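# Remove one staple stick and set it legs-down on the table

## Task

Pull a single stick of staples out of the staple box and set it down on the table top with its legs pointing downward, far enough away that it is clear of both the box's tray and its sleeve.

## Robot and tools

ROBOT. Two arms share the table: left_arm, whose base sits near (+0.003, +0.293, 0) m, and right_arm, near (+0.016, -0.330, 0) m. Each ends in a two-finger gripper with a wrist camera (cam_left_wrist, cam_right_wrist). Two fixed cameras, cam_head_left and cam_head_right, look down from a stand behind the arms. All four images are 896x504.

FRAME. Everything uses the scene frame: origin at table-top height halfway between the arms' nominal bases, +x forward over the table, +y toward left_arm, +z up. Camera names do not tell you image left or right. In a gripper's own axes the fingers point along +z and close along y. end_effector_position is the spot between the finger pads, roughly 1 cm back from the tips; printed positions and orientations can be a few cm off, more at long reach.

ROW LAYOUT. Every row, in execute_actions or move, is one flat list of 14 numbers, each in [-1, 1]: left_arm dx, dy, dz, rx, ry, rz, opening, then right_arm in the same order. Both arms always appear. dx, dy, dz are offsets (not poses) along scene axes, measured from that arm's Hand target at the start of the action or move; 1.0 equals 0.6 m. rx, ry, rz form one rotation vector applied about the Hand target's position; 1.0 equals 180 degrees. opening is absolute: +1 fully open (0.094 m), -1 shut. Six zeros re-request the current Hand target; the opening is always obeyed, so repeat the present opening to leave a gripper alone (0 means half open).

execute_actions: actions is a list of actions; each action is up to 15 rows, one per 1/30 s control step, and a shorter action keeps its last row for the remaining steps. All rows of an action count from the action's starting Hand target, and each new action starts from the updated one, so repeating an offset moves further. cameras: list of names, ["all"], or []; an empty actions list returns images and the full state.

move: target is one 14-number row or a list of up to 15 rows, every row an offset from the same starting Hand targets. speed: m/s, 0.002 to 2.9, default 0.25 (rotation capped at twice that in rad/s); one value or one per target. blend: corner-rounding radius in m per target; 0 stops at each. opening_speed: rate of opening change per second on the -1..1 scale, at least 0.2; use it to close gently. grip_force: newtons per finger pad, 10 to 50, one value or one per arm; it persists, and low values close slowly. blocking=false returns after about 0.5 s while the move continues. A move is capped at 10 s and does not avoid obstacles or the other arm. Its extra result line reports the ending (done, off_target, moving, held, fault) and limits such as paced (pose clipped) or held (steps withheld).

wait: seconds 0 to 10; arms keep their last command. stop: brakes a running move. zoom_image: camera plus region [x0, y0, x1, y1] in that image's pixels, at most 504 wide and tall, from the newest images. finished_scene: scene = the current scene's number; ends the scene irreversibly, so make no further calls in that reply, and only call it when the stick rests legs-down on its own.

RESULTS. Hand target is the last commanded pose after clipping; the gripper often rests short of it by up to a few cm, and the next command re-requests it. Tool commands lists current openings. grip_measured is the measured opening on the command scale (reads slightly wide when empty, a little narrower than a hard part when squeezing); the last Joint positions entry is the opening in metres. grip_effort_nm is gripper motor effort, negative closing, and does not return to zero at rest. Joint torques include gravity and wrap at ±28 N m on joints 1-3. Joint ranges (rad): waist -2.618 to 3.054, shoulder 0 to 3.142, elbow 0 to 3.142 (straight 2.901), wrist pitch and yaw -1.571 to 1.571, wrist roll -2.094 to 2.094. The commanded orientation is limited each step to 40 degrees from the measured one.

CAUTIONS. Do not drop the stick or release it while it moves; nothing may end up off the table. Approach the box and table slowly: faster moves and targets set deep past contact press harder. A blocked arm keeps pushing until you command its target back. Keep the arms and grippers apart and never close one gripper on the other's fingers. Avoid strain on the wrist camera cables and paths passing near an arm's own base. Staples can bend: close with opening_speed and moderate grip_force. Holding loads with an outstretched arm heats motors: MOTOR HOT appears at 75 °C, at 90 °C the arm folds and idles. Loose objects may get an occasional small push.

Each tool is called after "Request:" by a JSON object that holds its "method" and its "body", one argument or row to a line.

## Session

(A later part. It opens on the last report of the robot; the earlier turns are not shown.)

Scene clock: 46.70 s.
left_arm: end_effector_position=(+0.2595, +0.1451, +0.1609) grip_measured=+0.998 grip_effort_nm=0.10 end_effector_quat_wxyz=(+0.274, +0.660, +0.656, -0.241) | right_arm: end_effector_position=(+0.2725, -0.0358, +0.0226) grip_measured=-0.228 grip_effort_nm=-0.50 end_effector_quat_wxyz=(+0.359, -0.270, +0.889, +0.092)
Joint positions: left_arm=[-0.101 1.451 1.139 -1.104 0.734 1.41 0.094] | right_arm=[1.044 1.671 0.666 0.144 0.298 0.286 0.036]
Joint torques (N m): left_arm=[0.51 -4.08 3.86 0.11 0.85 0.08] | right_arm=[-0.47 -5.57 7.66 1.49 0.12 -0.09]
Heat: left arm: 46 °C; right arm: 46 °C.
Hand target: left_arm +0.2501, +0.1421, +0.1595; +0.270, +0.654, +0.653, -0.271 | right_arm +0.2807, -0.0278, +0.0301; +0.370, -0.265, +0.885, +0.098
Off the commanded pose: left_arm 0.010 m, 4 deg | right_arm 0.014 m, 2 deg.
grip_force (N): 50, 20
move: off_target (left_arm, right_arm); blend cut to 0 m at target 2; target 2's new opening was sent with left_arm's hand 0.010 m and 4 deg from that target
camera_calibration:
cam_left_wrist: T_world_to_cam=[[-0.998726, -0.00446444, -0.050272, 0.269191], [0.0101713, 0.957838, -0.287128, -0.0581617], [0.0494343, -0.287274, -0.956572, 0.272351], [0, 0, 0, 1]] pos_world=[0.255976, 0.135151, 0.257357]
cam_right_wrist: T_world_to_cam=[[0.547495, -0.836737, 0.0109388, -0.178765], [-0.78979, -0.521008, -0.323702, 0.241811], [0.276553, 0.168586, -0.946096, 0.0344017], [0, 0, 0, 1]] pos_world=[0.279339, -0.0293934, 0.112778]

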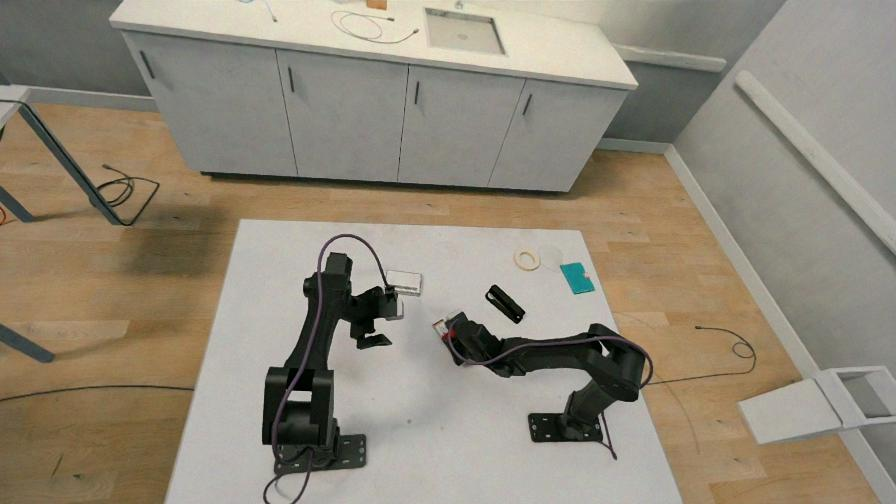

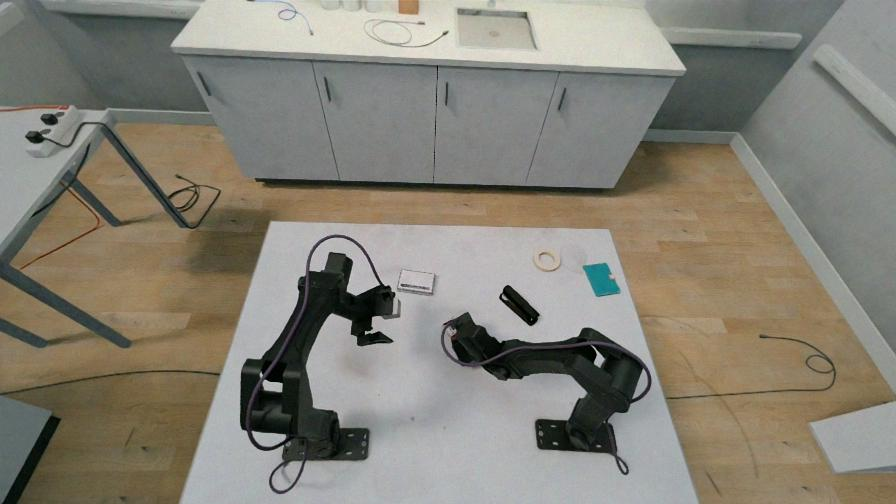

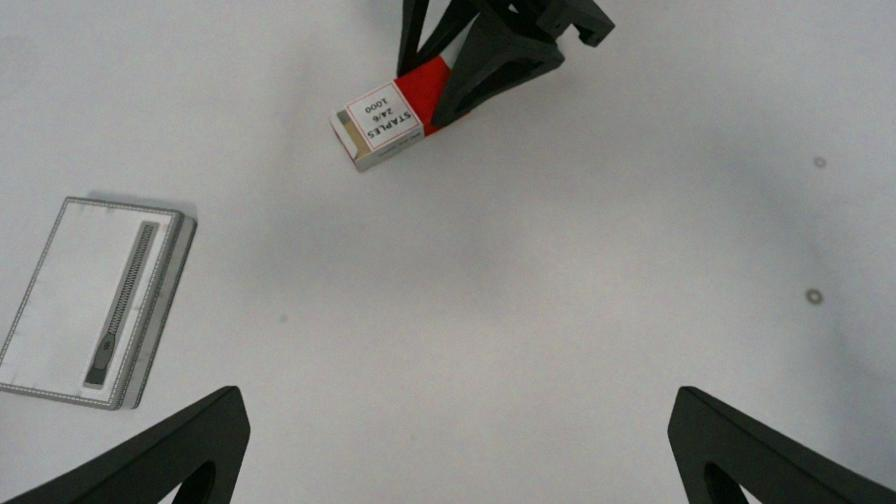

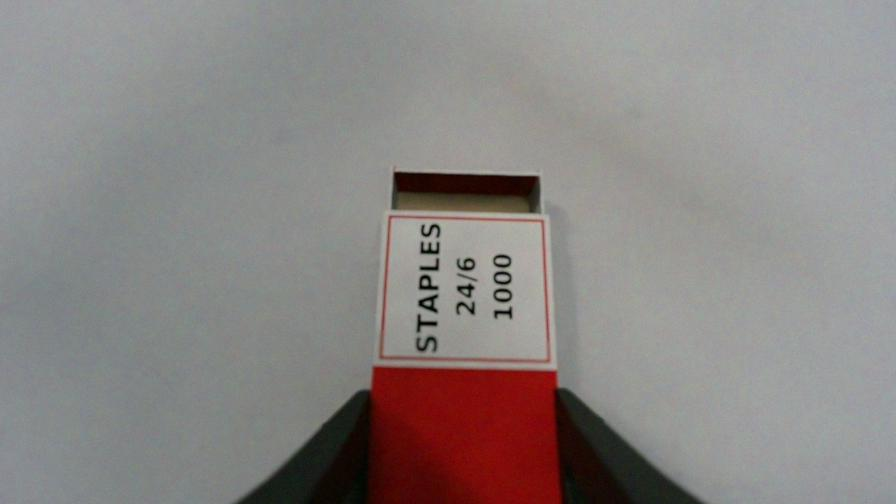

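Request:
{"method": "move", "body": {
  "target": [
    [0,0,0,0,0,0,1,0,0,0.06,0,0,0,-0.36],
    [0,0,0,0,0,0,1,-0.03,0.01,0.06,0,0,0.322,-0.36]
  ],
  "speed": 0.15,
  "cameras": ["cam_left_wrist","cam_right_wrist"]
}}

Scene clock: 52.90 s.
left_arm: end_effector_position=(+0.2592, +0.1451, +0.1609) grip_measured=+0.998 grip_effort_nm=0.10 end_effector_quat_wxyz=(+0.274, +0.660, +0.657, -0.241) | right_arm: end_effector_position=(+0.2626, -0.0277, +0.0587) grip_measured=-0.228 grip_effort_nm=-0.50 end_effector_quat_wxyz=(-0.278, +0.656, -0.656, -0.247)
Joint positions: left_arm=[-0.101 1.451 1.139 -1.106 0.734 1.41 0.094] | right_arm=[0.692 1.671 0.879 -0.23 -0.56 -0.774 0.036]
Joint torques (N m): left_arm=[0.69 -4.16 4.05 0.11 0.85 0.15] | right_arm=[-0.57 -5.78 8.69 0.86 -0.71 -0.14]
Heat: left arm: 46 °C; right arm: 46 °C.
Hand target: left_arm +0.2501, +0.1421, +0.1595; +0.270, +0.654, +0.653, -0.271 | right_arm +0.2628, -0.0218, +0.0661; -0.276, +0.661, -0.646, -0.265
Off the commanded pose: left_arm 0.010 m, 3 deg | right_arm 0.009 m, 2 deg.
grip_force (N): 50, 20
move: off_target (left_arm)
camera_calibration:
cam_left_wrist: T_world_to_cam=[[-0.998803, -0.00440455, -0.0487218, 0.268699], [0.00977824, 0.957866, -0.287048, -0.0582092], [0.0479333, -0.287181, -0.956676, 0.272687], [0, 0, 0, 1]] pos_world=[0.255876, 0.135251, 0.257256]
cam_right_wrist: T_world_to_cam=[[0.999648, -0.0150369, 0.021872, -0.263534], [-0.00708414, -0.945304, -0.326114, 0.0326815], [0.0255795, 0.325844, -0.945078, 0.140183], [0, 0, 0, 1]] pos_world=[0.260087, -0.0187465, 0.148906]
Images, in order (width x height): cam_left_wrist 896x504, cam_right_wrist 896x504.

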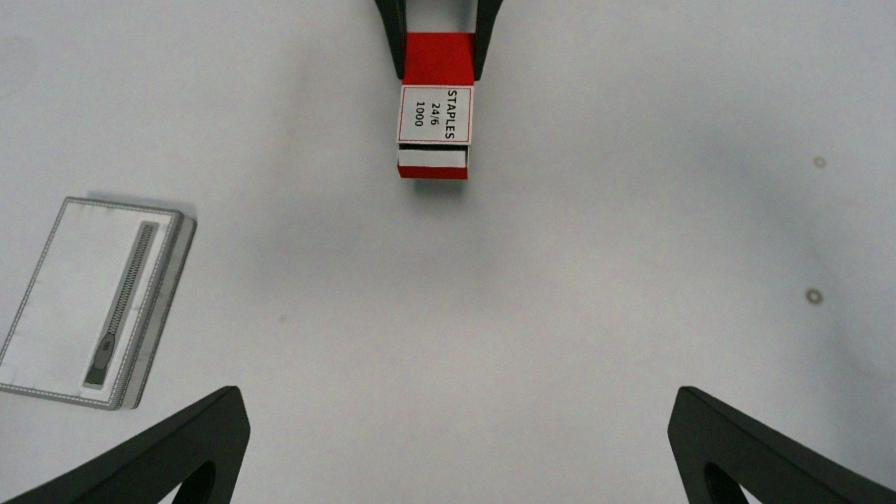

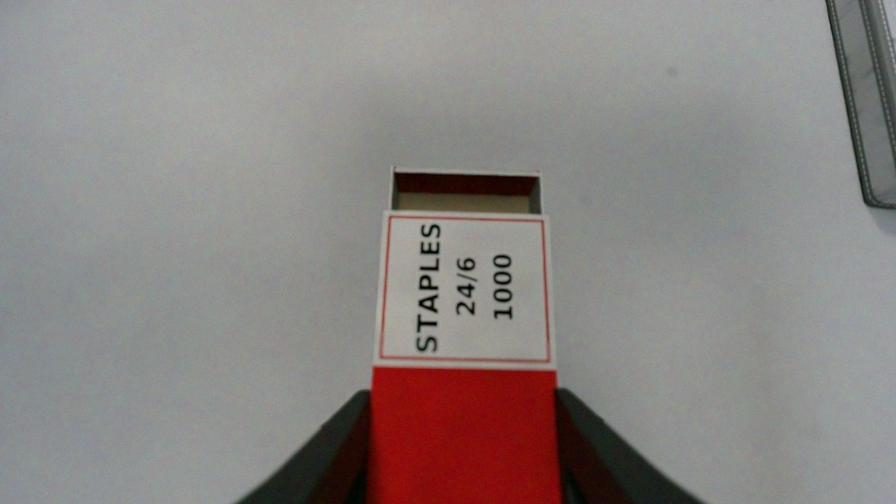

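Request:
{"method": "move", "body": {
  "target": [0,0,0,0,0,0,1,0,0,-0.059,0,0,0,-0.36],
  "speed": 0.1,
  "cameras": ["cam_left_wrist"]
}}

Request:
{"method": "zoom_image", "body": {
  "camera": "cam_left_wrist",
  "region": [350, 20, 530, 200]
}}

Scene clock: 55.10 s.
left_arm: end_effector_position=(+0.2592, +0.1451, +0.1609) grip_measured=+0.998 grip_effort_nm=0.10 end_effector_quat_wxyz=(+0.274, +0.660, +0.657, -0.241) | right_arm: end_effector_position=(+0.2682, -0.0233, +0.0355) grip_measured=-0.228 grip_effort_nm=-0.50 end_effector_quat_wxyz=(-0.271, +0.657, -0.658, -0.249)
Joint positions: left_arm=[-0.101 1.451 1.139 -1.106 0.734 1.41 0.094] | right_arm=[0.692 1.758 0.879 -0.16 -0.562 -0.777 0.036]
Joint torques (N m): left_arm=[0.79 -4.12 4.16 0.1 0.78 0.15] | right_arm=[-0.55 -6.31 3.38 1.56 -0.72 -0.12]
Heat: left arm: 46 °C; right arm: 46 °C.
Hand target: left_arm +0.2501, +0.1421, +0.1595; +0.270, +0.654, +0.653, -0.271 | right_arm +0.2628, -0.0218, +0.0307; -0.276, +0.661, -0.646, -0.265
Off the commanded pose: left_arm 0.010 m, 3 deg | right_arm 0.007 m, 2 deg.
grip_force (N): 50, 20
move: off_target (left_arm)
camera_calibration:
cam_left_wrist: T_world_to_cam=[[-0.998803, -0.00440455, -0.0487218, 0.268699], [0.00977824, 0.957866, -0.287048, -0.0582092], [0.0479333, -0.287181, -0.956676, 0.272687], [0, 0, 0, 1]] pos_world=[0.255876, 0.135251, 0.257256]
Images, in order (width x height): cam_left_wrist 896x504.

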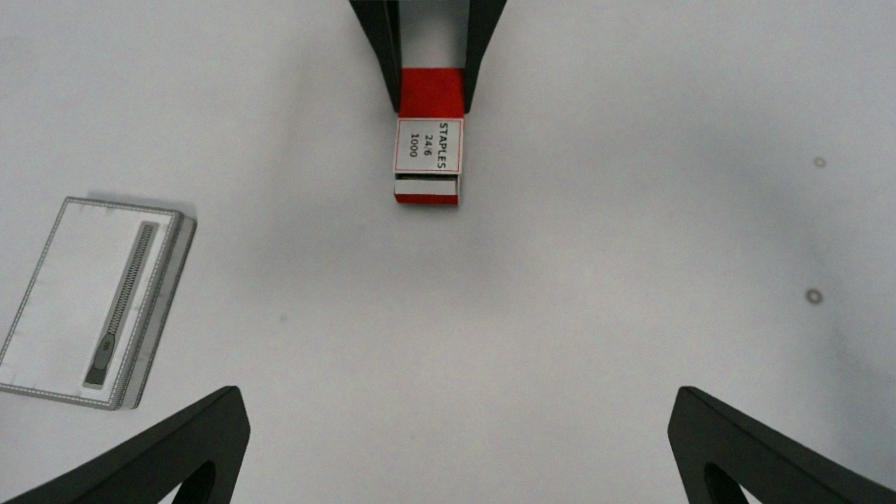

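Scaled by 2.800 from the camera's 896x504 image, which has a finer 1280x720 frame.

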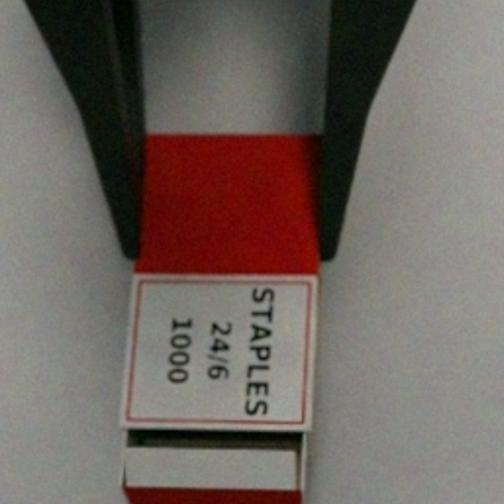

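Request:
{"method": "move", "body": {
  "target": [0.0375,-0.128,-0.166,0,0,0,0.3,0,0,0.005,0,0,0,-0.36],
  "speed": 0.2,
  "cameras": ["cam_left_wrist","cam_right_wrist","cam_head_right"]
}}

Scene clock: 58.20 s.
left_arm: end_effector_position=(+0.2736, +0.0672, +0.0675) grip_measured=+0.302 grip_effort_nm=-0.11 end_effector_quat_wxyz=(+0.268, +0.652, +0.655, -0.271) | right_arm: end_effector_position=(+0.2682, -0.0233, +0.0355) grip_measured=-0.228 grip_effort_nm=-0.50 end_effector_quat_wxyz=(-0.271, +0.657, -0.658, -0.249)
Joint positions: left_arm=[-0.347 1.663 0.929 -0.509 0.724 1.088 0.061] | right_arm=[0.692 1.758 0.879 -0.16 -0.562 -0.777 0.036]
Joint torques (N m): left_arm=[-0.72 -5.63 3.06 1.19 0.32 -0.1] | right_arm=[-0.46 -6.95 3.71 1.41 -0.72 -0.11]
Heat: left arm: 45 °C; right arm: 46 °C.
Hand target: left_arm +0.2726, +0.0653, +0.0598; +0.270, +0.654, +0.653, -0.271 | right_arm +0.2628, -0.0218, +0.0337; -0.276, +0.661, -0.646, -0.265
Off the commanded pose: left_arm 0.008 m, 0 deg | right_arm 0.006 m, 2 deg.
grip_force (N): 50, 20
move: done
camera_calibration:
cam_left_wrist: T_world_to_cam=[[-0.999988, 0.00487381, 0.000994705, 0.274493], [0.00429413, 0.946755, -0.321926, -0.0058699], [-0.00251075, -0.321918, -0.946764, 0.175863], [0, 0, 0, 1]] pos_world=[0.274957, 0.0608331, 0.164338]
cam_right_wrist: T_world_to_cam=[[0.999878, -0.0118687, 0.010136, -0.268227], [-0.00803351, -0.948142, -0.317745, 0.0292908], [0.0133816, 0.317625, -0.948122, 0.119857], [0, 0, 0, 1]] pos_world=[0.266826, -0.0134812, 0.125665]
Images, in order (width x height): cam_head_right 896x504, cam_left_wrist 896x504, cam_right_wrist 896x504.

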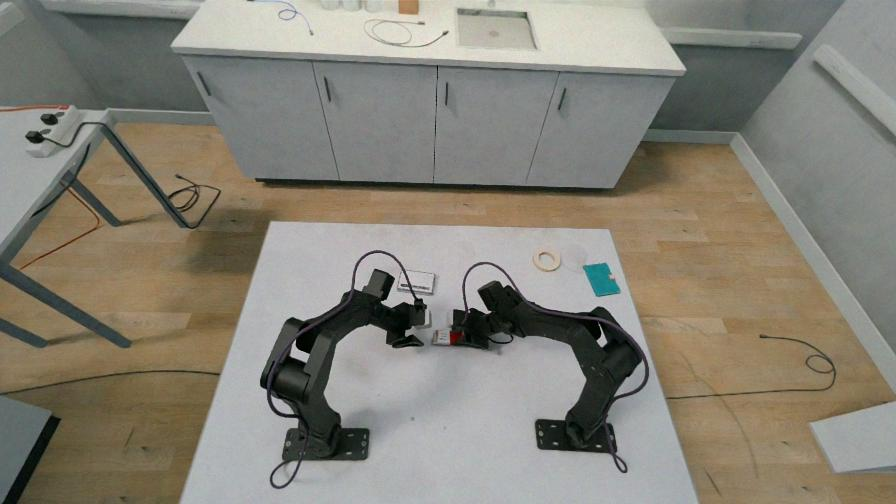

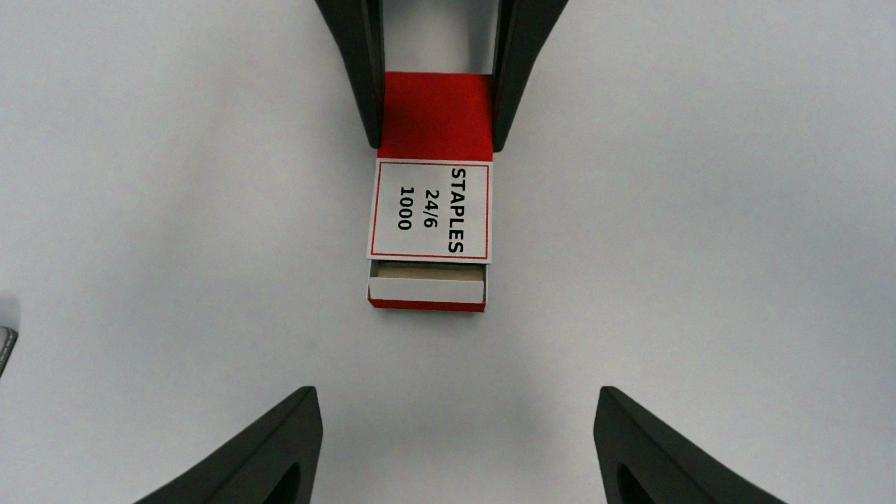

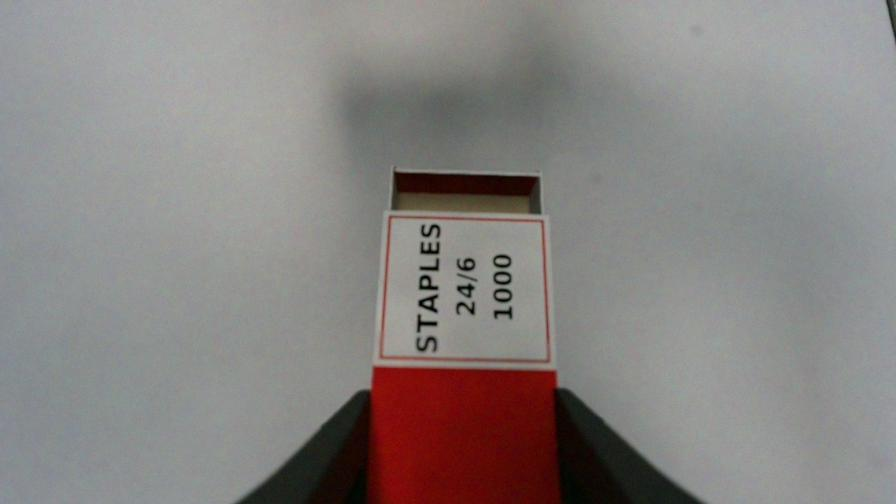

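Request:
{"method": "move", "body": {
  "target": [0.0147,-0.062,-0.070,0,0,0,0.3,0,0,0,0,0,0,-0.36],
  "speed": 0.1,
  "cameras": ["cam_left_wrist","cam_right_wrist"]
}}

Scene clock: 60.80 s.
left_arm: end_effector_position=(+0.2816, +0.0303, +0.0252) grip_measured=+0.302 grip_effort_nm=-0.11 end_effector_quat_wxyz=(+0.266, +0.652, +0.656, -0.272) | right_arm: end_effector_position=(+0.2682, -0.0233, +0.0355) grip_measured=-0.228 grip_effort_nm=-0.50 end_effector_quat_wxyz=(-0.271, +0.657, -0.658, -0.249)
Joint positions: left_arm=[-0.45 1.823 0.914 -0.257 0.687 0.964 0.061] | right_arm=[0.692 1.758 0.879 -0.16 -0.562 -0.777 0.036]
Joint torques (N m): left_arm=[-0.65 -6.11 3.23 1.34 0.28 -0.04] | right_arm=[-0.58 -7.09 3.67 1.41 -0.74 -0.11]
Heat: left arm: 45 °C; right arm: 46 °C.
Hand target: left_arm +0.2815, +0.0281, +0.0180; +0.270, +0.654, +0.653, -0.271 | right_arm +0.2628, -0.0218, +0.0337; -0.276, +0.661, -0.646, -0.265
Off the commanded pose: left_arm 0.008 m, 1 deg | right_arm 0.006 m, 2 deg.
grip_force (N): 50, 20
move: done
camera_calibration:
cam_left_wrist: T_world_to_cam=[[-0.999973, 0.00600727, 0.00431541, 0.282579], [0.00430924, 0.947339, -0.320203, 0.0153403], [-0.0060117, -0.320175, -0.947339, 0.124817], [0, 0, 0, 1]] pos_world=[0.283255, 0.0237333, 0.121937]
cam_right_wrist: T_world_to_cam=[[0.999878, -0.0118687, 0.010136, -0.268227], [-0.00803351, -0.948142, -0.317745, 0.0292908], [0.0133816, 0.317625, -0.948122, 0.119857], [0, 0, 0, 1]] pos_world=[0.266826, -0.0134812, 0.125665]
Images, in order (width x height): cam_left_wrist 896x504, cam_right_wrist 896x504.

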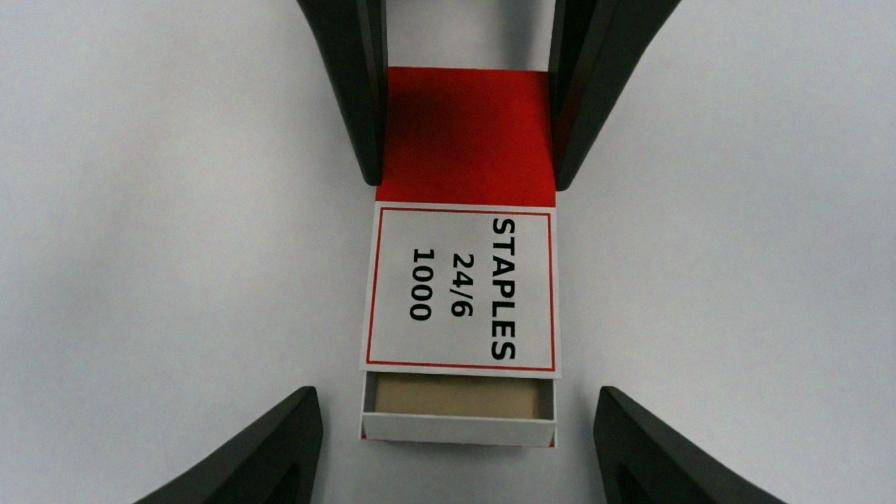

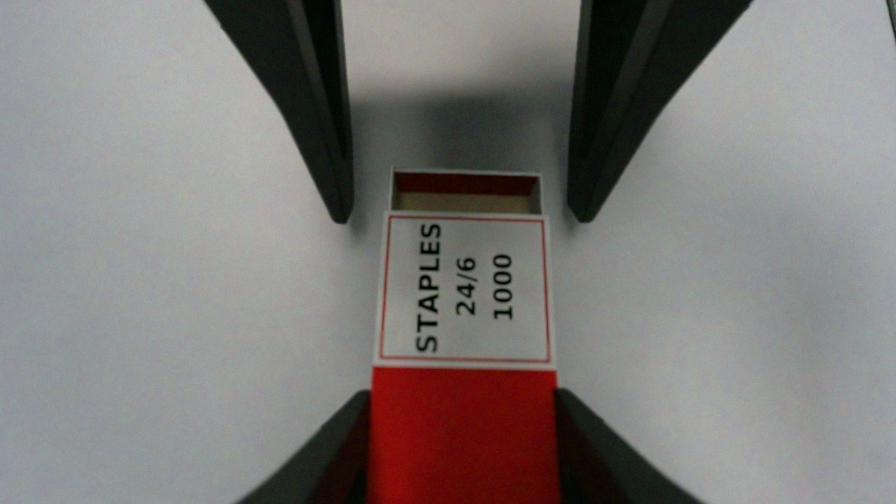

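Request:
{"method": "move", "body": {
  "target": [0,0.003,0,0,0,0,-0.4,0,0,0,0,0,0,-0.36],
  "grip_force": [25,30],
  "opening_speed": 0.4,
  "cameras": ["cam_left_wrist","cam_right_wrist"]
}}

Scene clock: 63.67 s.
left_arm: end_effector_position=(+0.2816, +0.0303, +0.0252) grip_measured=-0.218 grip_effort_nm=-0.58 end_effector_quat_wxyz=(+0.266, +0.653, +0.655, -0.271) | right_arm: end_effector_position=(+0.2682, -0.0233, +0.0355) grip_measured=-0.238 grip_effort_nm=-0.68 end_effector_quat_wxyz=(-0.271, +0.657, -0.658, -0.249)
Joint positions: left_arm=[-0.45 1.823 0.914 -0.257 0.687 0.965 0.037] | right_arm=[0.692 1.758 0.879 -0.16 -0.562 -0.777 0.036]
Joint torques (N m): left_arm=[-0.12 -6.39 2.95 1.28 0.35 -0.01] | right_arm=[-0.43 -7.02 3.67 1.42 -0.74 -0.13]
Heat: left arm: 45 °C; right arm: 45 °C.
Hand target: left_arm +0.2815, +0.0299, +0.0180; +0.270, +0.654, +0.653, -0.271 | right_arm +0.2628, -0.0218, +0.0337; -0.276, +0.661, -0.646, -0.265
Off the commanded pose: left_arm 0.007 m, 1 deg | right_arm 0.006 m, 2 deg.
grip_force (N): 25, 30
move: done
camera_calibration:
cam_left_wrist: T_world_to_cam=[[-0.99997, 0.0070101, 0.00323202, 0.282587], [0.00560626, 0.947338, -0.320186, 0.0149721], [-0.00530635, -0.320159, -0.947349, 0.124618], [0, 0, 0, 1]] pos_world=[0.283156, 0.0237328, 0.121937]
cam_right_wrist: T_world_to_cam=[[0.999878, -0.0118687, 0.010136, -0.268227], [-0.00803351, -0.948142, -0.317745, 0.0292908], [0.0133816, 0.317625, -0.948122, 0.119857], [0, 0, 0, 1]] pos_world=[0.266826, -0.0134812, 0.125665]
Images, in order (width x height): cam_left_wrist 896x504, cam_right_wrist 896x504.

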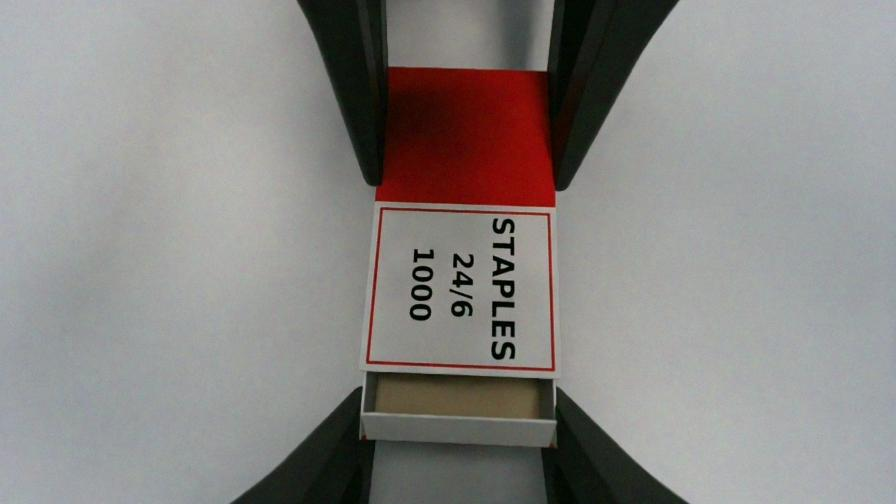

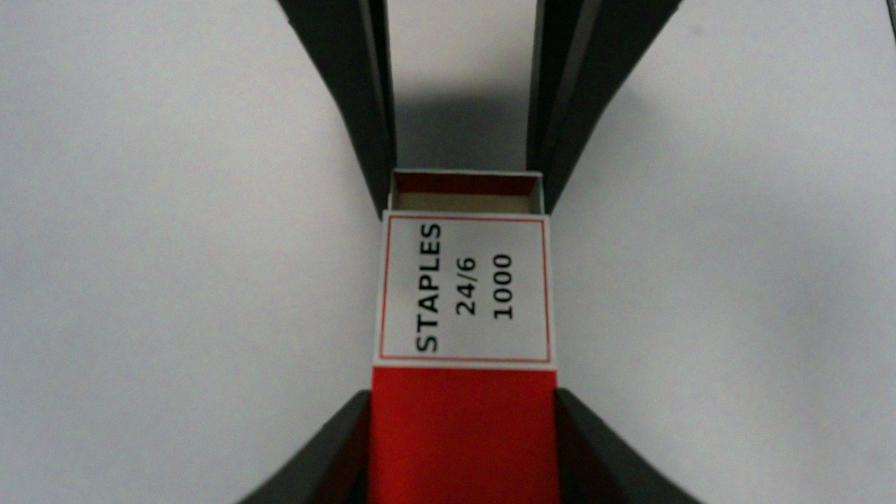

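Request:
{"method": "move", "body": {
  "target": [0,0.08,0.003,0,0,0,-0.4,0,0,0,0,0,0,-0.36],
  "speed": 0.06,
  "cameras": ["cam_left_wrist","cam_right_wrist"]
}}

Scene clock: 65.37 s.
left_arm: end_effector_position=(+0.2898, +0.0492, +0.0361) grip_measured=-0.219 grip_effort_nm=-0.58 end_effector_quat_wxyz=(+0.308, +0.654, +0.626, -0.292) | right_arm: end_effector_position=(+0.2754, -0.0097, +0.0470) grip_measured=-0.238 grip_effort_nm=-0.68 end_effector_quat_wxyz=(-0.306, +0.656, -0.641, -0.255)
Joint positions: left_arm=[-0.35 1.809 0.886 -0.247 0.803 1.086 0.037] | right_arm=[0.702 1.758 0.879 -0.075 -0.578 -0.759 0.036]
Joint torques (N m): left_arm=[3.56 -8.47 2 0.03 -0.17 0.54] | right_arm=[-1.4 -7.08 3.96 0.8 -0.54 -0.28]
Heat: left arm: 45 °C; right arm: 45 °C.
Hand target: left_arm +0.2814, +0.0779, +0.0197; +0.270, +0.654, +0.653, -0.271 | right_arm +0.2628, -0.0218, +0.0337; -0.276, +0.661, -0.646, -0.265
Off the commanded pose: left_arm 0.034 m, 6 deg | right_arm 0.022 m, 4 deg.
grip_force (N): 25, 30
move: off_target (left_arm, right_arm)
camera_calibration:
cam_left_wrist: T_world_to_cam=[[-0.998558, 0.0329904, -0.0423598, 0.290566], [0.0474693, 0.911111, -0.409418, -0.00664083], [0.0250876, -0.410838, -0.911363, 0.135386], [0, 0, 0, 1]] pos_world=[0.287065, 0.0520866, 0.132976]
cam_right_wrist: T_world_to_cam=[[0.998421, -0.0074896, 0.0556653, -0.276996], [0.014028, -0.926411, -0.376254, 0.0427784], [0.0543869, 0.37644, -0.924843, 0.114582], [0, 0, 0, 1]] pos_world=[0.269727, -0.00557742, 0.137485]
Images, in order (width x height): cam_left_wrist 896x504, cam_right_wrist 896x504.

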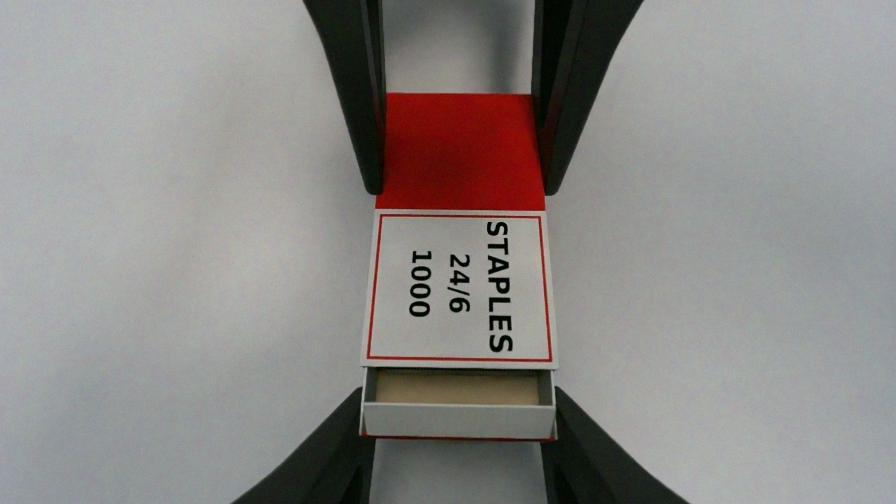

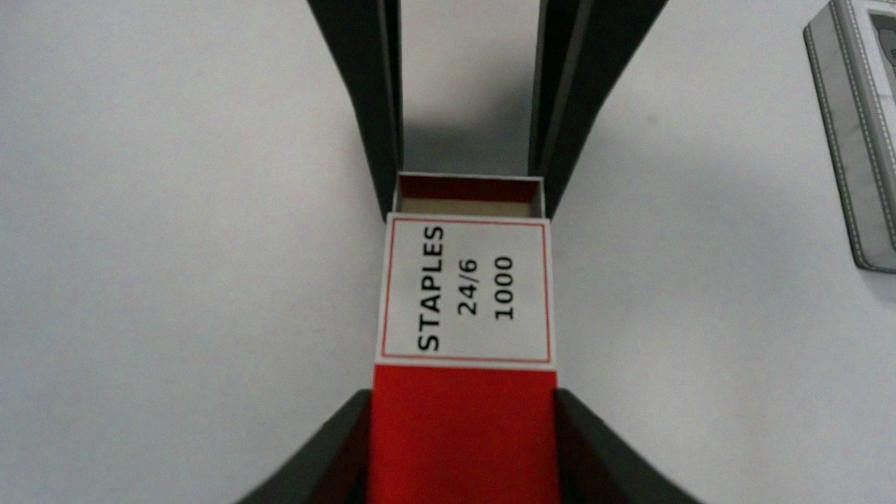

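Request:
{"method": "move", "body": {
  "target": [0,-0.08,-0.003,0,0,0,-0.4,0,0,0,0,0,0,-0.25],
  "speed": 0.06,
  "grip_force": [25,10],
  "cameras": ["cam_left_wrist"]
}}

Scene clock: 67.50 s.
left_arm: end_effector_position=(+0.2786, +0.0306, +0.0283) grip_measured=-0.219 grip_effort_nm=-0.58 end_effector_quat_wxyz=(+0.280, +0.655, +0.644, -0.281) | right_arm: end_effector_position=(+0.2690, -0.0192, +0.0386) grip_measured=-0.225 grip_effort_nm=-0.32 end_effector_quat_wxyz=(-0.284, +0.661, -0.646, -0.254)
Joint positions: left_arm=[-0.44 1.809 0.886 -0.225 0.721 0.98 0.037] | right_arm=[0.692 1.758 0.872 -0.126 -0.58 -0.788 0.036]
Joint torques (N m): left_arm=[-0.92 -5.22 4.92 1.05 0.02 -0.12] | right_arm=[-0.5 -6.74 4.19 1.13 -0.53 -0.1]
Heat: left arm: 45 °C; right arm: 45 °C.
Hand target: left_arm +0.2814, +0.0299, +0.0179; +0.270, +0.654, +0.653, -0.271 | right_arm +0.2627, -0.0218, +0.0336; -0.276, +0.661, -0.646, -0.265
Off the commanded pose: left_arm 0.011 m, 2 deg | right_arm 0.008 m, 2 deg.
grip_force (N): 25, 10
move: off_target (left_arm)
camera_calibration:
cam_left_wrist: T_world_to_cam=[[-0.999716, 0.0212334, -0.0107774, 0.279445], [0.0236727, 0.93512, -0.35354, 0.0119533], [0.00257131, -0.353695, -0.935357, 0.126168], [0, 0, 0, 1]] pos_world=[0.278758, 0.0275136, 0.12525]
Images, in order (width x height): cam_left_wrist 896x504.

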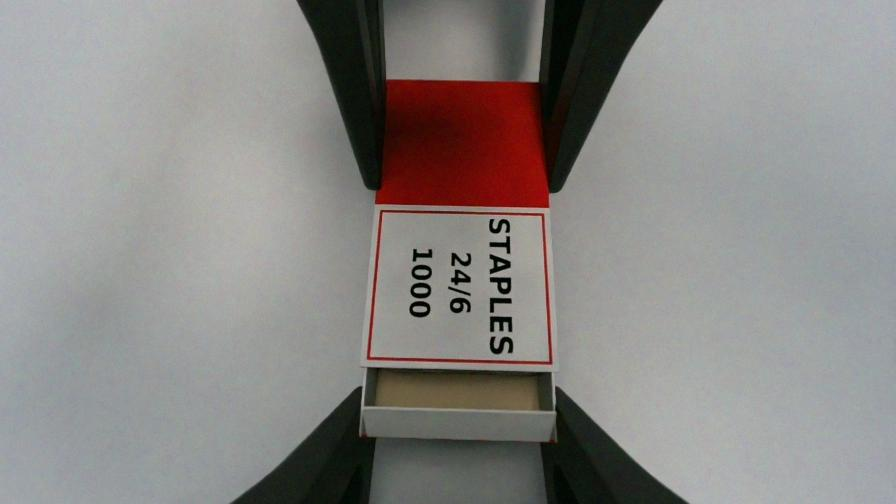

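Request:
{"method": "move", "body": {
  "target": [
    [0,0,0,0,0,0,0.05,0,0,0,0,0,0,-0.25],
    [0,0.011,0,0,0,0,0.05,0,0,0,0,0,0,-0.25],
    [0,0.0111,0,0,0,0,-0.4,0,0,0,0,0,0,-0.25]
  ],
  "speed": 0.06,
  "opening_speed": 0.6,
  "cameras": ["cam_left_wrist","cam_right_wrist"]
}}

Scene clock: 72.07 s.
left_arm: end_effector_position=(+0.2814, +0.0347, +0.0218) grip_measured=-0.226 grip_effort_nm=-0.58 end_effector_quat_wxyz=(+0.272, +0.651, +0.655, -0.269) | right_arm: end_effector_position=(+0.2690, -0.0192, +0.0386) grip_measured=-0.225 grip_effort_nm=-0.32 end_effector_quat_wxyz=(-0.283, +0.658, -0.649, -0.255)
Joint positions: left_arm=[-0.438 1.819 0.886 -0.225 0.69 0.97 0.036] | right_arm=[0.692 1.758 0.872 -0.126 -0.58 -0.779 0.036]
Joint torques (N m): left_arm=[0.49 -6.38 4.26 0.88 0.39 0.17] | right_arm=[-0.61 -6.97 4.23 1.15 -0.54 -0.11]
Heat: left arm: 45 °C; right arm: 45 °C.
Hand target: left_arm +0.2814, +0.0366, +0.0179; +0.270, +0.654, +0.653, -0.271 | right_arm +0.2627, -0.0218, +0.0336; -0.276, +0.661, -0.646, -0.265
Off the commanded pose: left_arm 0.004 m, 1 deg | right_arm 0.008 m, 2 deg.
grip_force (N): 25, 10
move: done
camera_calibration:
cam_left_wrist: T_world_to_cam=[[-0.999981, -0.000285281, -0.00622698, 0.282901], [0.00176023, 0.945374, -0.325984, 0.0109819], [0.00597982, -0.325989, -0.945355, 0.119744], [0, 0, 0, 1]] pos_world=[0.28216, 0.0287339, 0.118542]
cam_right_wrist: T_world_to_cam=[[0.999735, -0.00170628, 0.0229383, -0.269175], [0.00630098, -0.938783, -0.344451, 0.0314477], [0.0221219, 0.344504, -0.938524, 0.119269], [0, 0, 0, 1]] pos_world=[0.266268, -0.0120255, 0.128944]
Images, in order (width x height): cam_left_wrist 896x504, cam_right_wrist 896x504.

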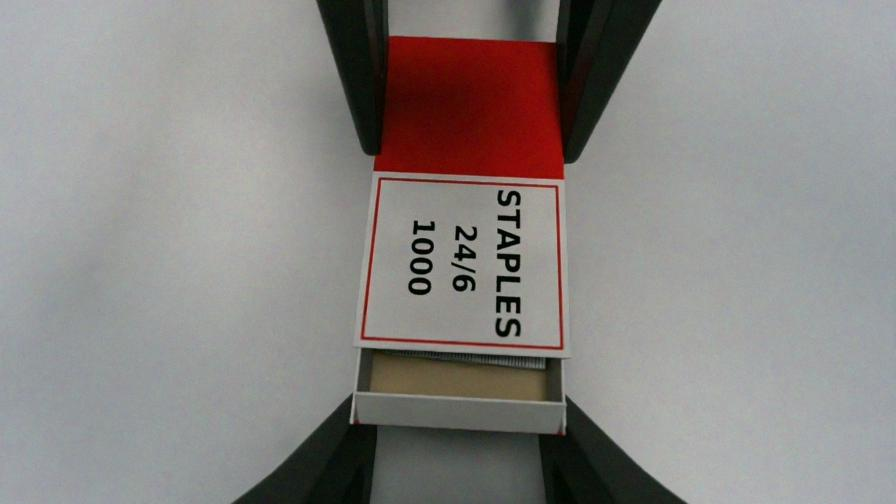

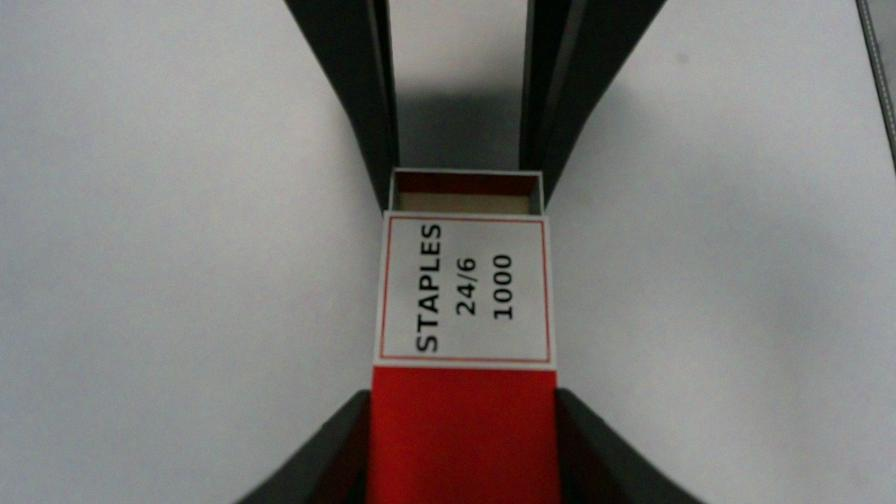

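Request:
{"method": "move", "body": {
  "target": [0,0.07,0.002,0,0,0,-0.4,0,0,0,0,0,0,-0.25],
  "speed": 0.06,
  "cameras": ["cam_left_wrist","cam_right_wrist"]
}}

Scene clock: 74.03 s.
left_arm: end_effector_position=(+0.2895, +0.0533, +0.0299) grip_measured=-0.227 grip_effort_nm=-0.58 end_effector_quat_wxyz=(+0.302, +0.652, +0.632, -0.289) | right_arm: end_effector_position=(+0.2746, -0.0096, +0.0471) grip_measured=-0.222 grip_effort_nm=-0.32 end_effector_quat_wxyz=(-0.308, +0.655, -0.639, -0.259)
Joint positions: left_arm=[-0.343 1.819 0.88 -0.248 0.793 1.091 0.036] | right_arm=[0.7 1.758 0.872 -0.063 -0.589 -0.759 0.037]
Joint torques (N m): left_arm=[3.28 -8.92 2.4 -0.01 -0.06 0.51] | right_arm=[-1.09 -6.98 4.29 0.68 -0.43 -0.29]
Heat: left arm: 45 °C; right arm: 45 °C.
Hand target: left_arm +0.2814, +0.0785, +0.0191; +0.270, +0.654, +0.653, -0.271 | right_arm +0.2627, -0.0218, +0.0336; -0.276, +0.661, -0.646, -0.265
Off the commanded pose: left_arm 0.029 m, 5 deg | right_arm 0.022 m, 4 deg.
grip_force (N): 25, 10
move: off_target (left_arm, right_arm)
camera_calibration:
cam_left_wrist: T_world_to_cam=[[-0.999125, 0.0255696, -0.0330873, 0.290212], [0.0365942, 0.917541, -0.395953, -0.010478], [0.0202346, -0.396817, -0.917675, 0.132307], [0, 0, 0, 1]] pos_world=[0.287664, 0.0546952, 0.126868]
cam_right_wrist: T_world_to_cam=[[0.998512, -0.00450614, 0.0543531, -0.276216], [0.0168223, -0.922545, -0.385524, 0.0425567], [0.0518804, 0.385864, -0.921096, 0.11517], [0, 0, 0, 1]] pos_world=[0.269114, -0.00642411, 0.137502]
Images, in order (width x height): cam_left_wrist 896x504, cam_right_wrist 896x504.

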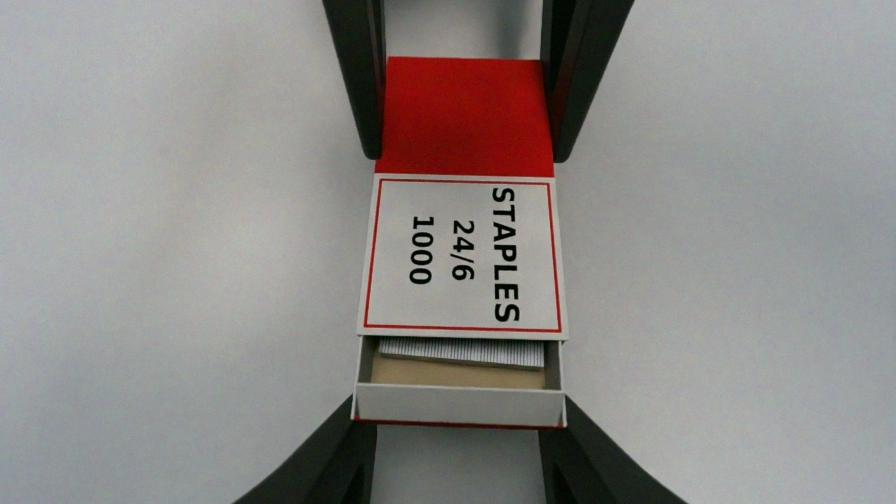

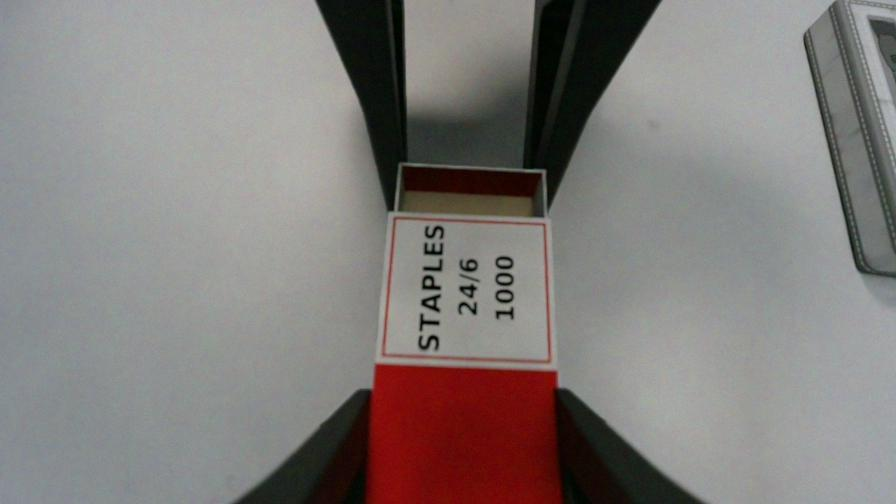

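Request:
{"method": "move", "body": {
  "target": [0,0.03,-0.008,0,0,0,-0.4,0,-0.03,-0.008,0,0,0,-0.25],
  "speed": 0.06,
  "cameras": ["cam_left_wrist","cam_right_wrist"]
}}

Scene clock: 76.13 s.
left_arm: end_effector_position=(+0.2917, +0.0911, +0.0171) grip_measured=-0.228 grip_effort_nm=-0.58 end_effector_quat_wxyz=(+0.286, +0.653, +0.649, -0.266) | right_arm: end_effector_position=(+0.2742, -0.0327, +0.0342) grip_measured=-0.220 grip_effort_nm=-0.32 end_effector_quat_wxyz=(-0.293, +0.657, -0.644, -0.259)
Joint positions: left_arm=[-0.247 1.815 0.862 -0.336 0.762 1.21 0.036] | right_arm=[0.641 1.758 0.837 -0.098 -0.618 -0.828 0.037]
Joint torques (N m): left_arm=[0.5 -7.76 2.86 0.29 0.32 0.16] | right_arm=[-0.35 -8.05 3.66 0.82 -0.41 -0.13]
Heat: left arm: 45 °C; right arm: 45 °C.
Hand target: left_arm +0.2815, +0.0966, +0.0144; +0.270, +0.654, +0.653, -0.271 | right_arm +0.2627, -0.0397, +0.0289; -0.276, +0.661, -0.646, -0.265
Off the commanded pose: left_arm 0.012 m, 2 deg | right_arm 0.014 m, 2 deg.
grip_force (N): 25, 10
move: off_target (left_arm, right_arm)
camera_calibration:
cam_left_wrist: T_world_to_cam=[[-0.999487, 0.00187038, -0.0319859, 0.293203], [0.0126605, 0.940109, -0.340638, -0.0462909], [0.0294331, -0.340868, -0.93965, 0.128076], [0, 0, 0, 1]] pos_world=[0.289869, 0.0866273, 0.113957]
cam_right_wrist: T_world_to_cam=[[0.999442, 0.000831262, 0.0333922, -0.274497], [0.0129354, -0.931318, -0.363977, 0.0163167], [0.0307962, 0.364206, -0.930809, 0.117642], [0, 0, 0, 1]] pos_world=[0.27051, -0.0274216, 0.124607]
Images, in order (width x height): cam_left_wrist 896x504, cam_right_wrist 896x504.

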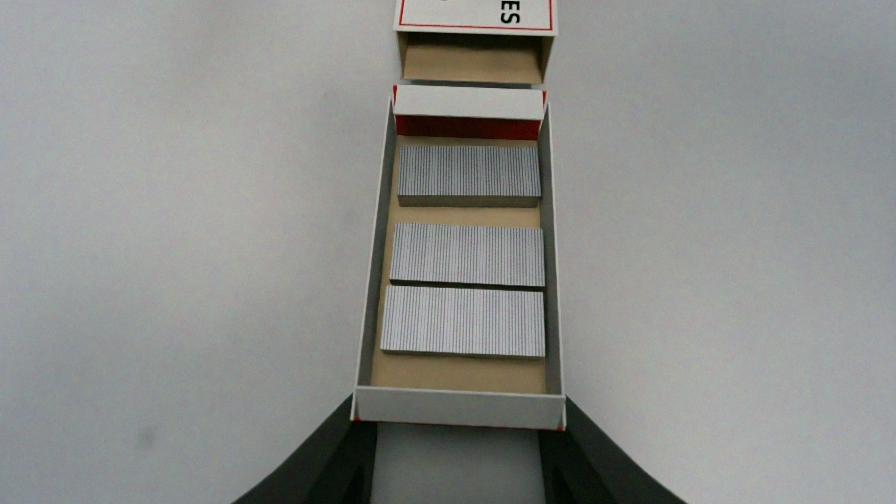

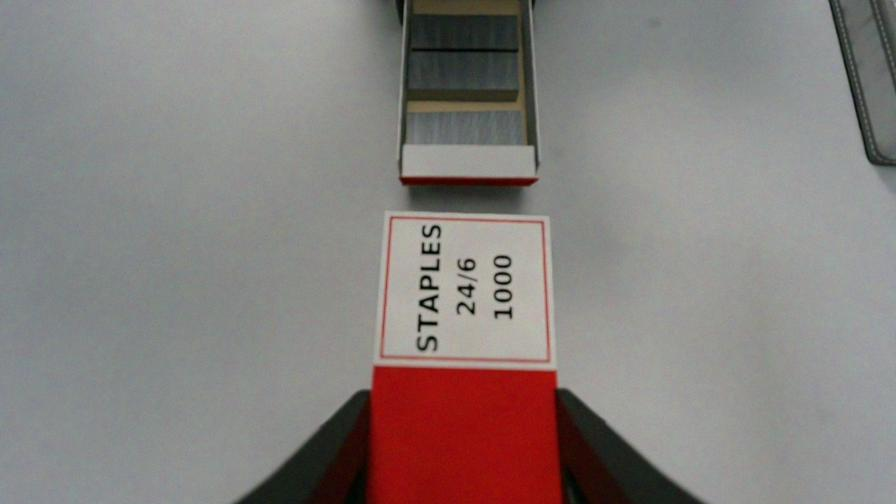

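Request:
{"method": "zoom_image", "body": {
  "camera": "cam_left_wrist",
  "region": [340, 70, 580, 440]
}}

Request:
{"method": "zoom_image", "body": {
  "camera": "cam_right_wrist",
  "region": [370, 0, 570, 220]
}}

Scaled by 1.362 from the camera's 896x504 image, which has a finer 1280x720 frame.

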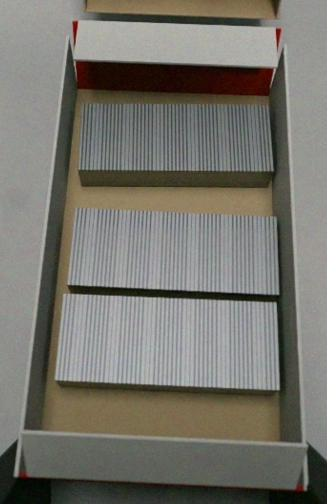

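Scaled by 2.291 from the camera's 896x504 image, which has a finer 1280x720 frame.

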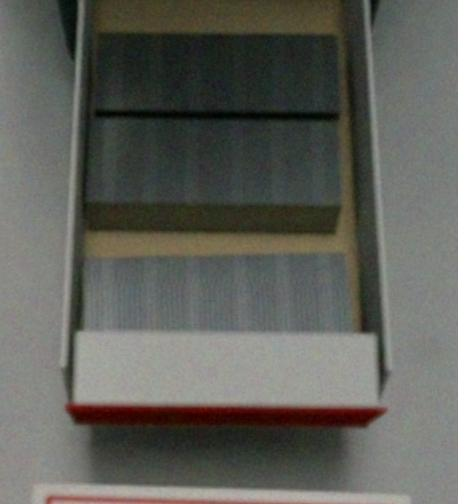

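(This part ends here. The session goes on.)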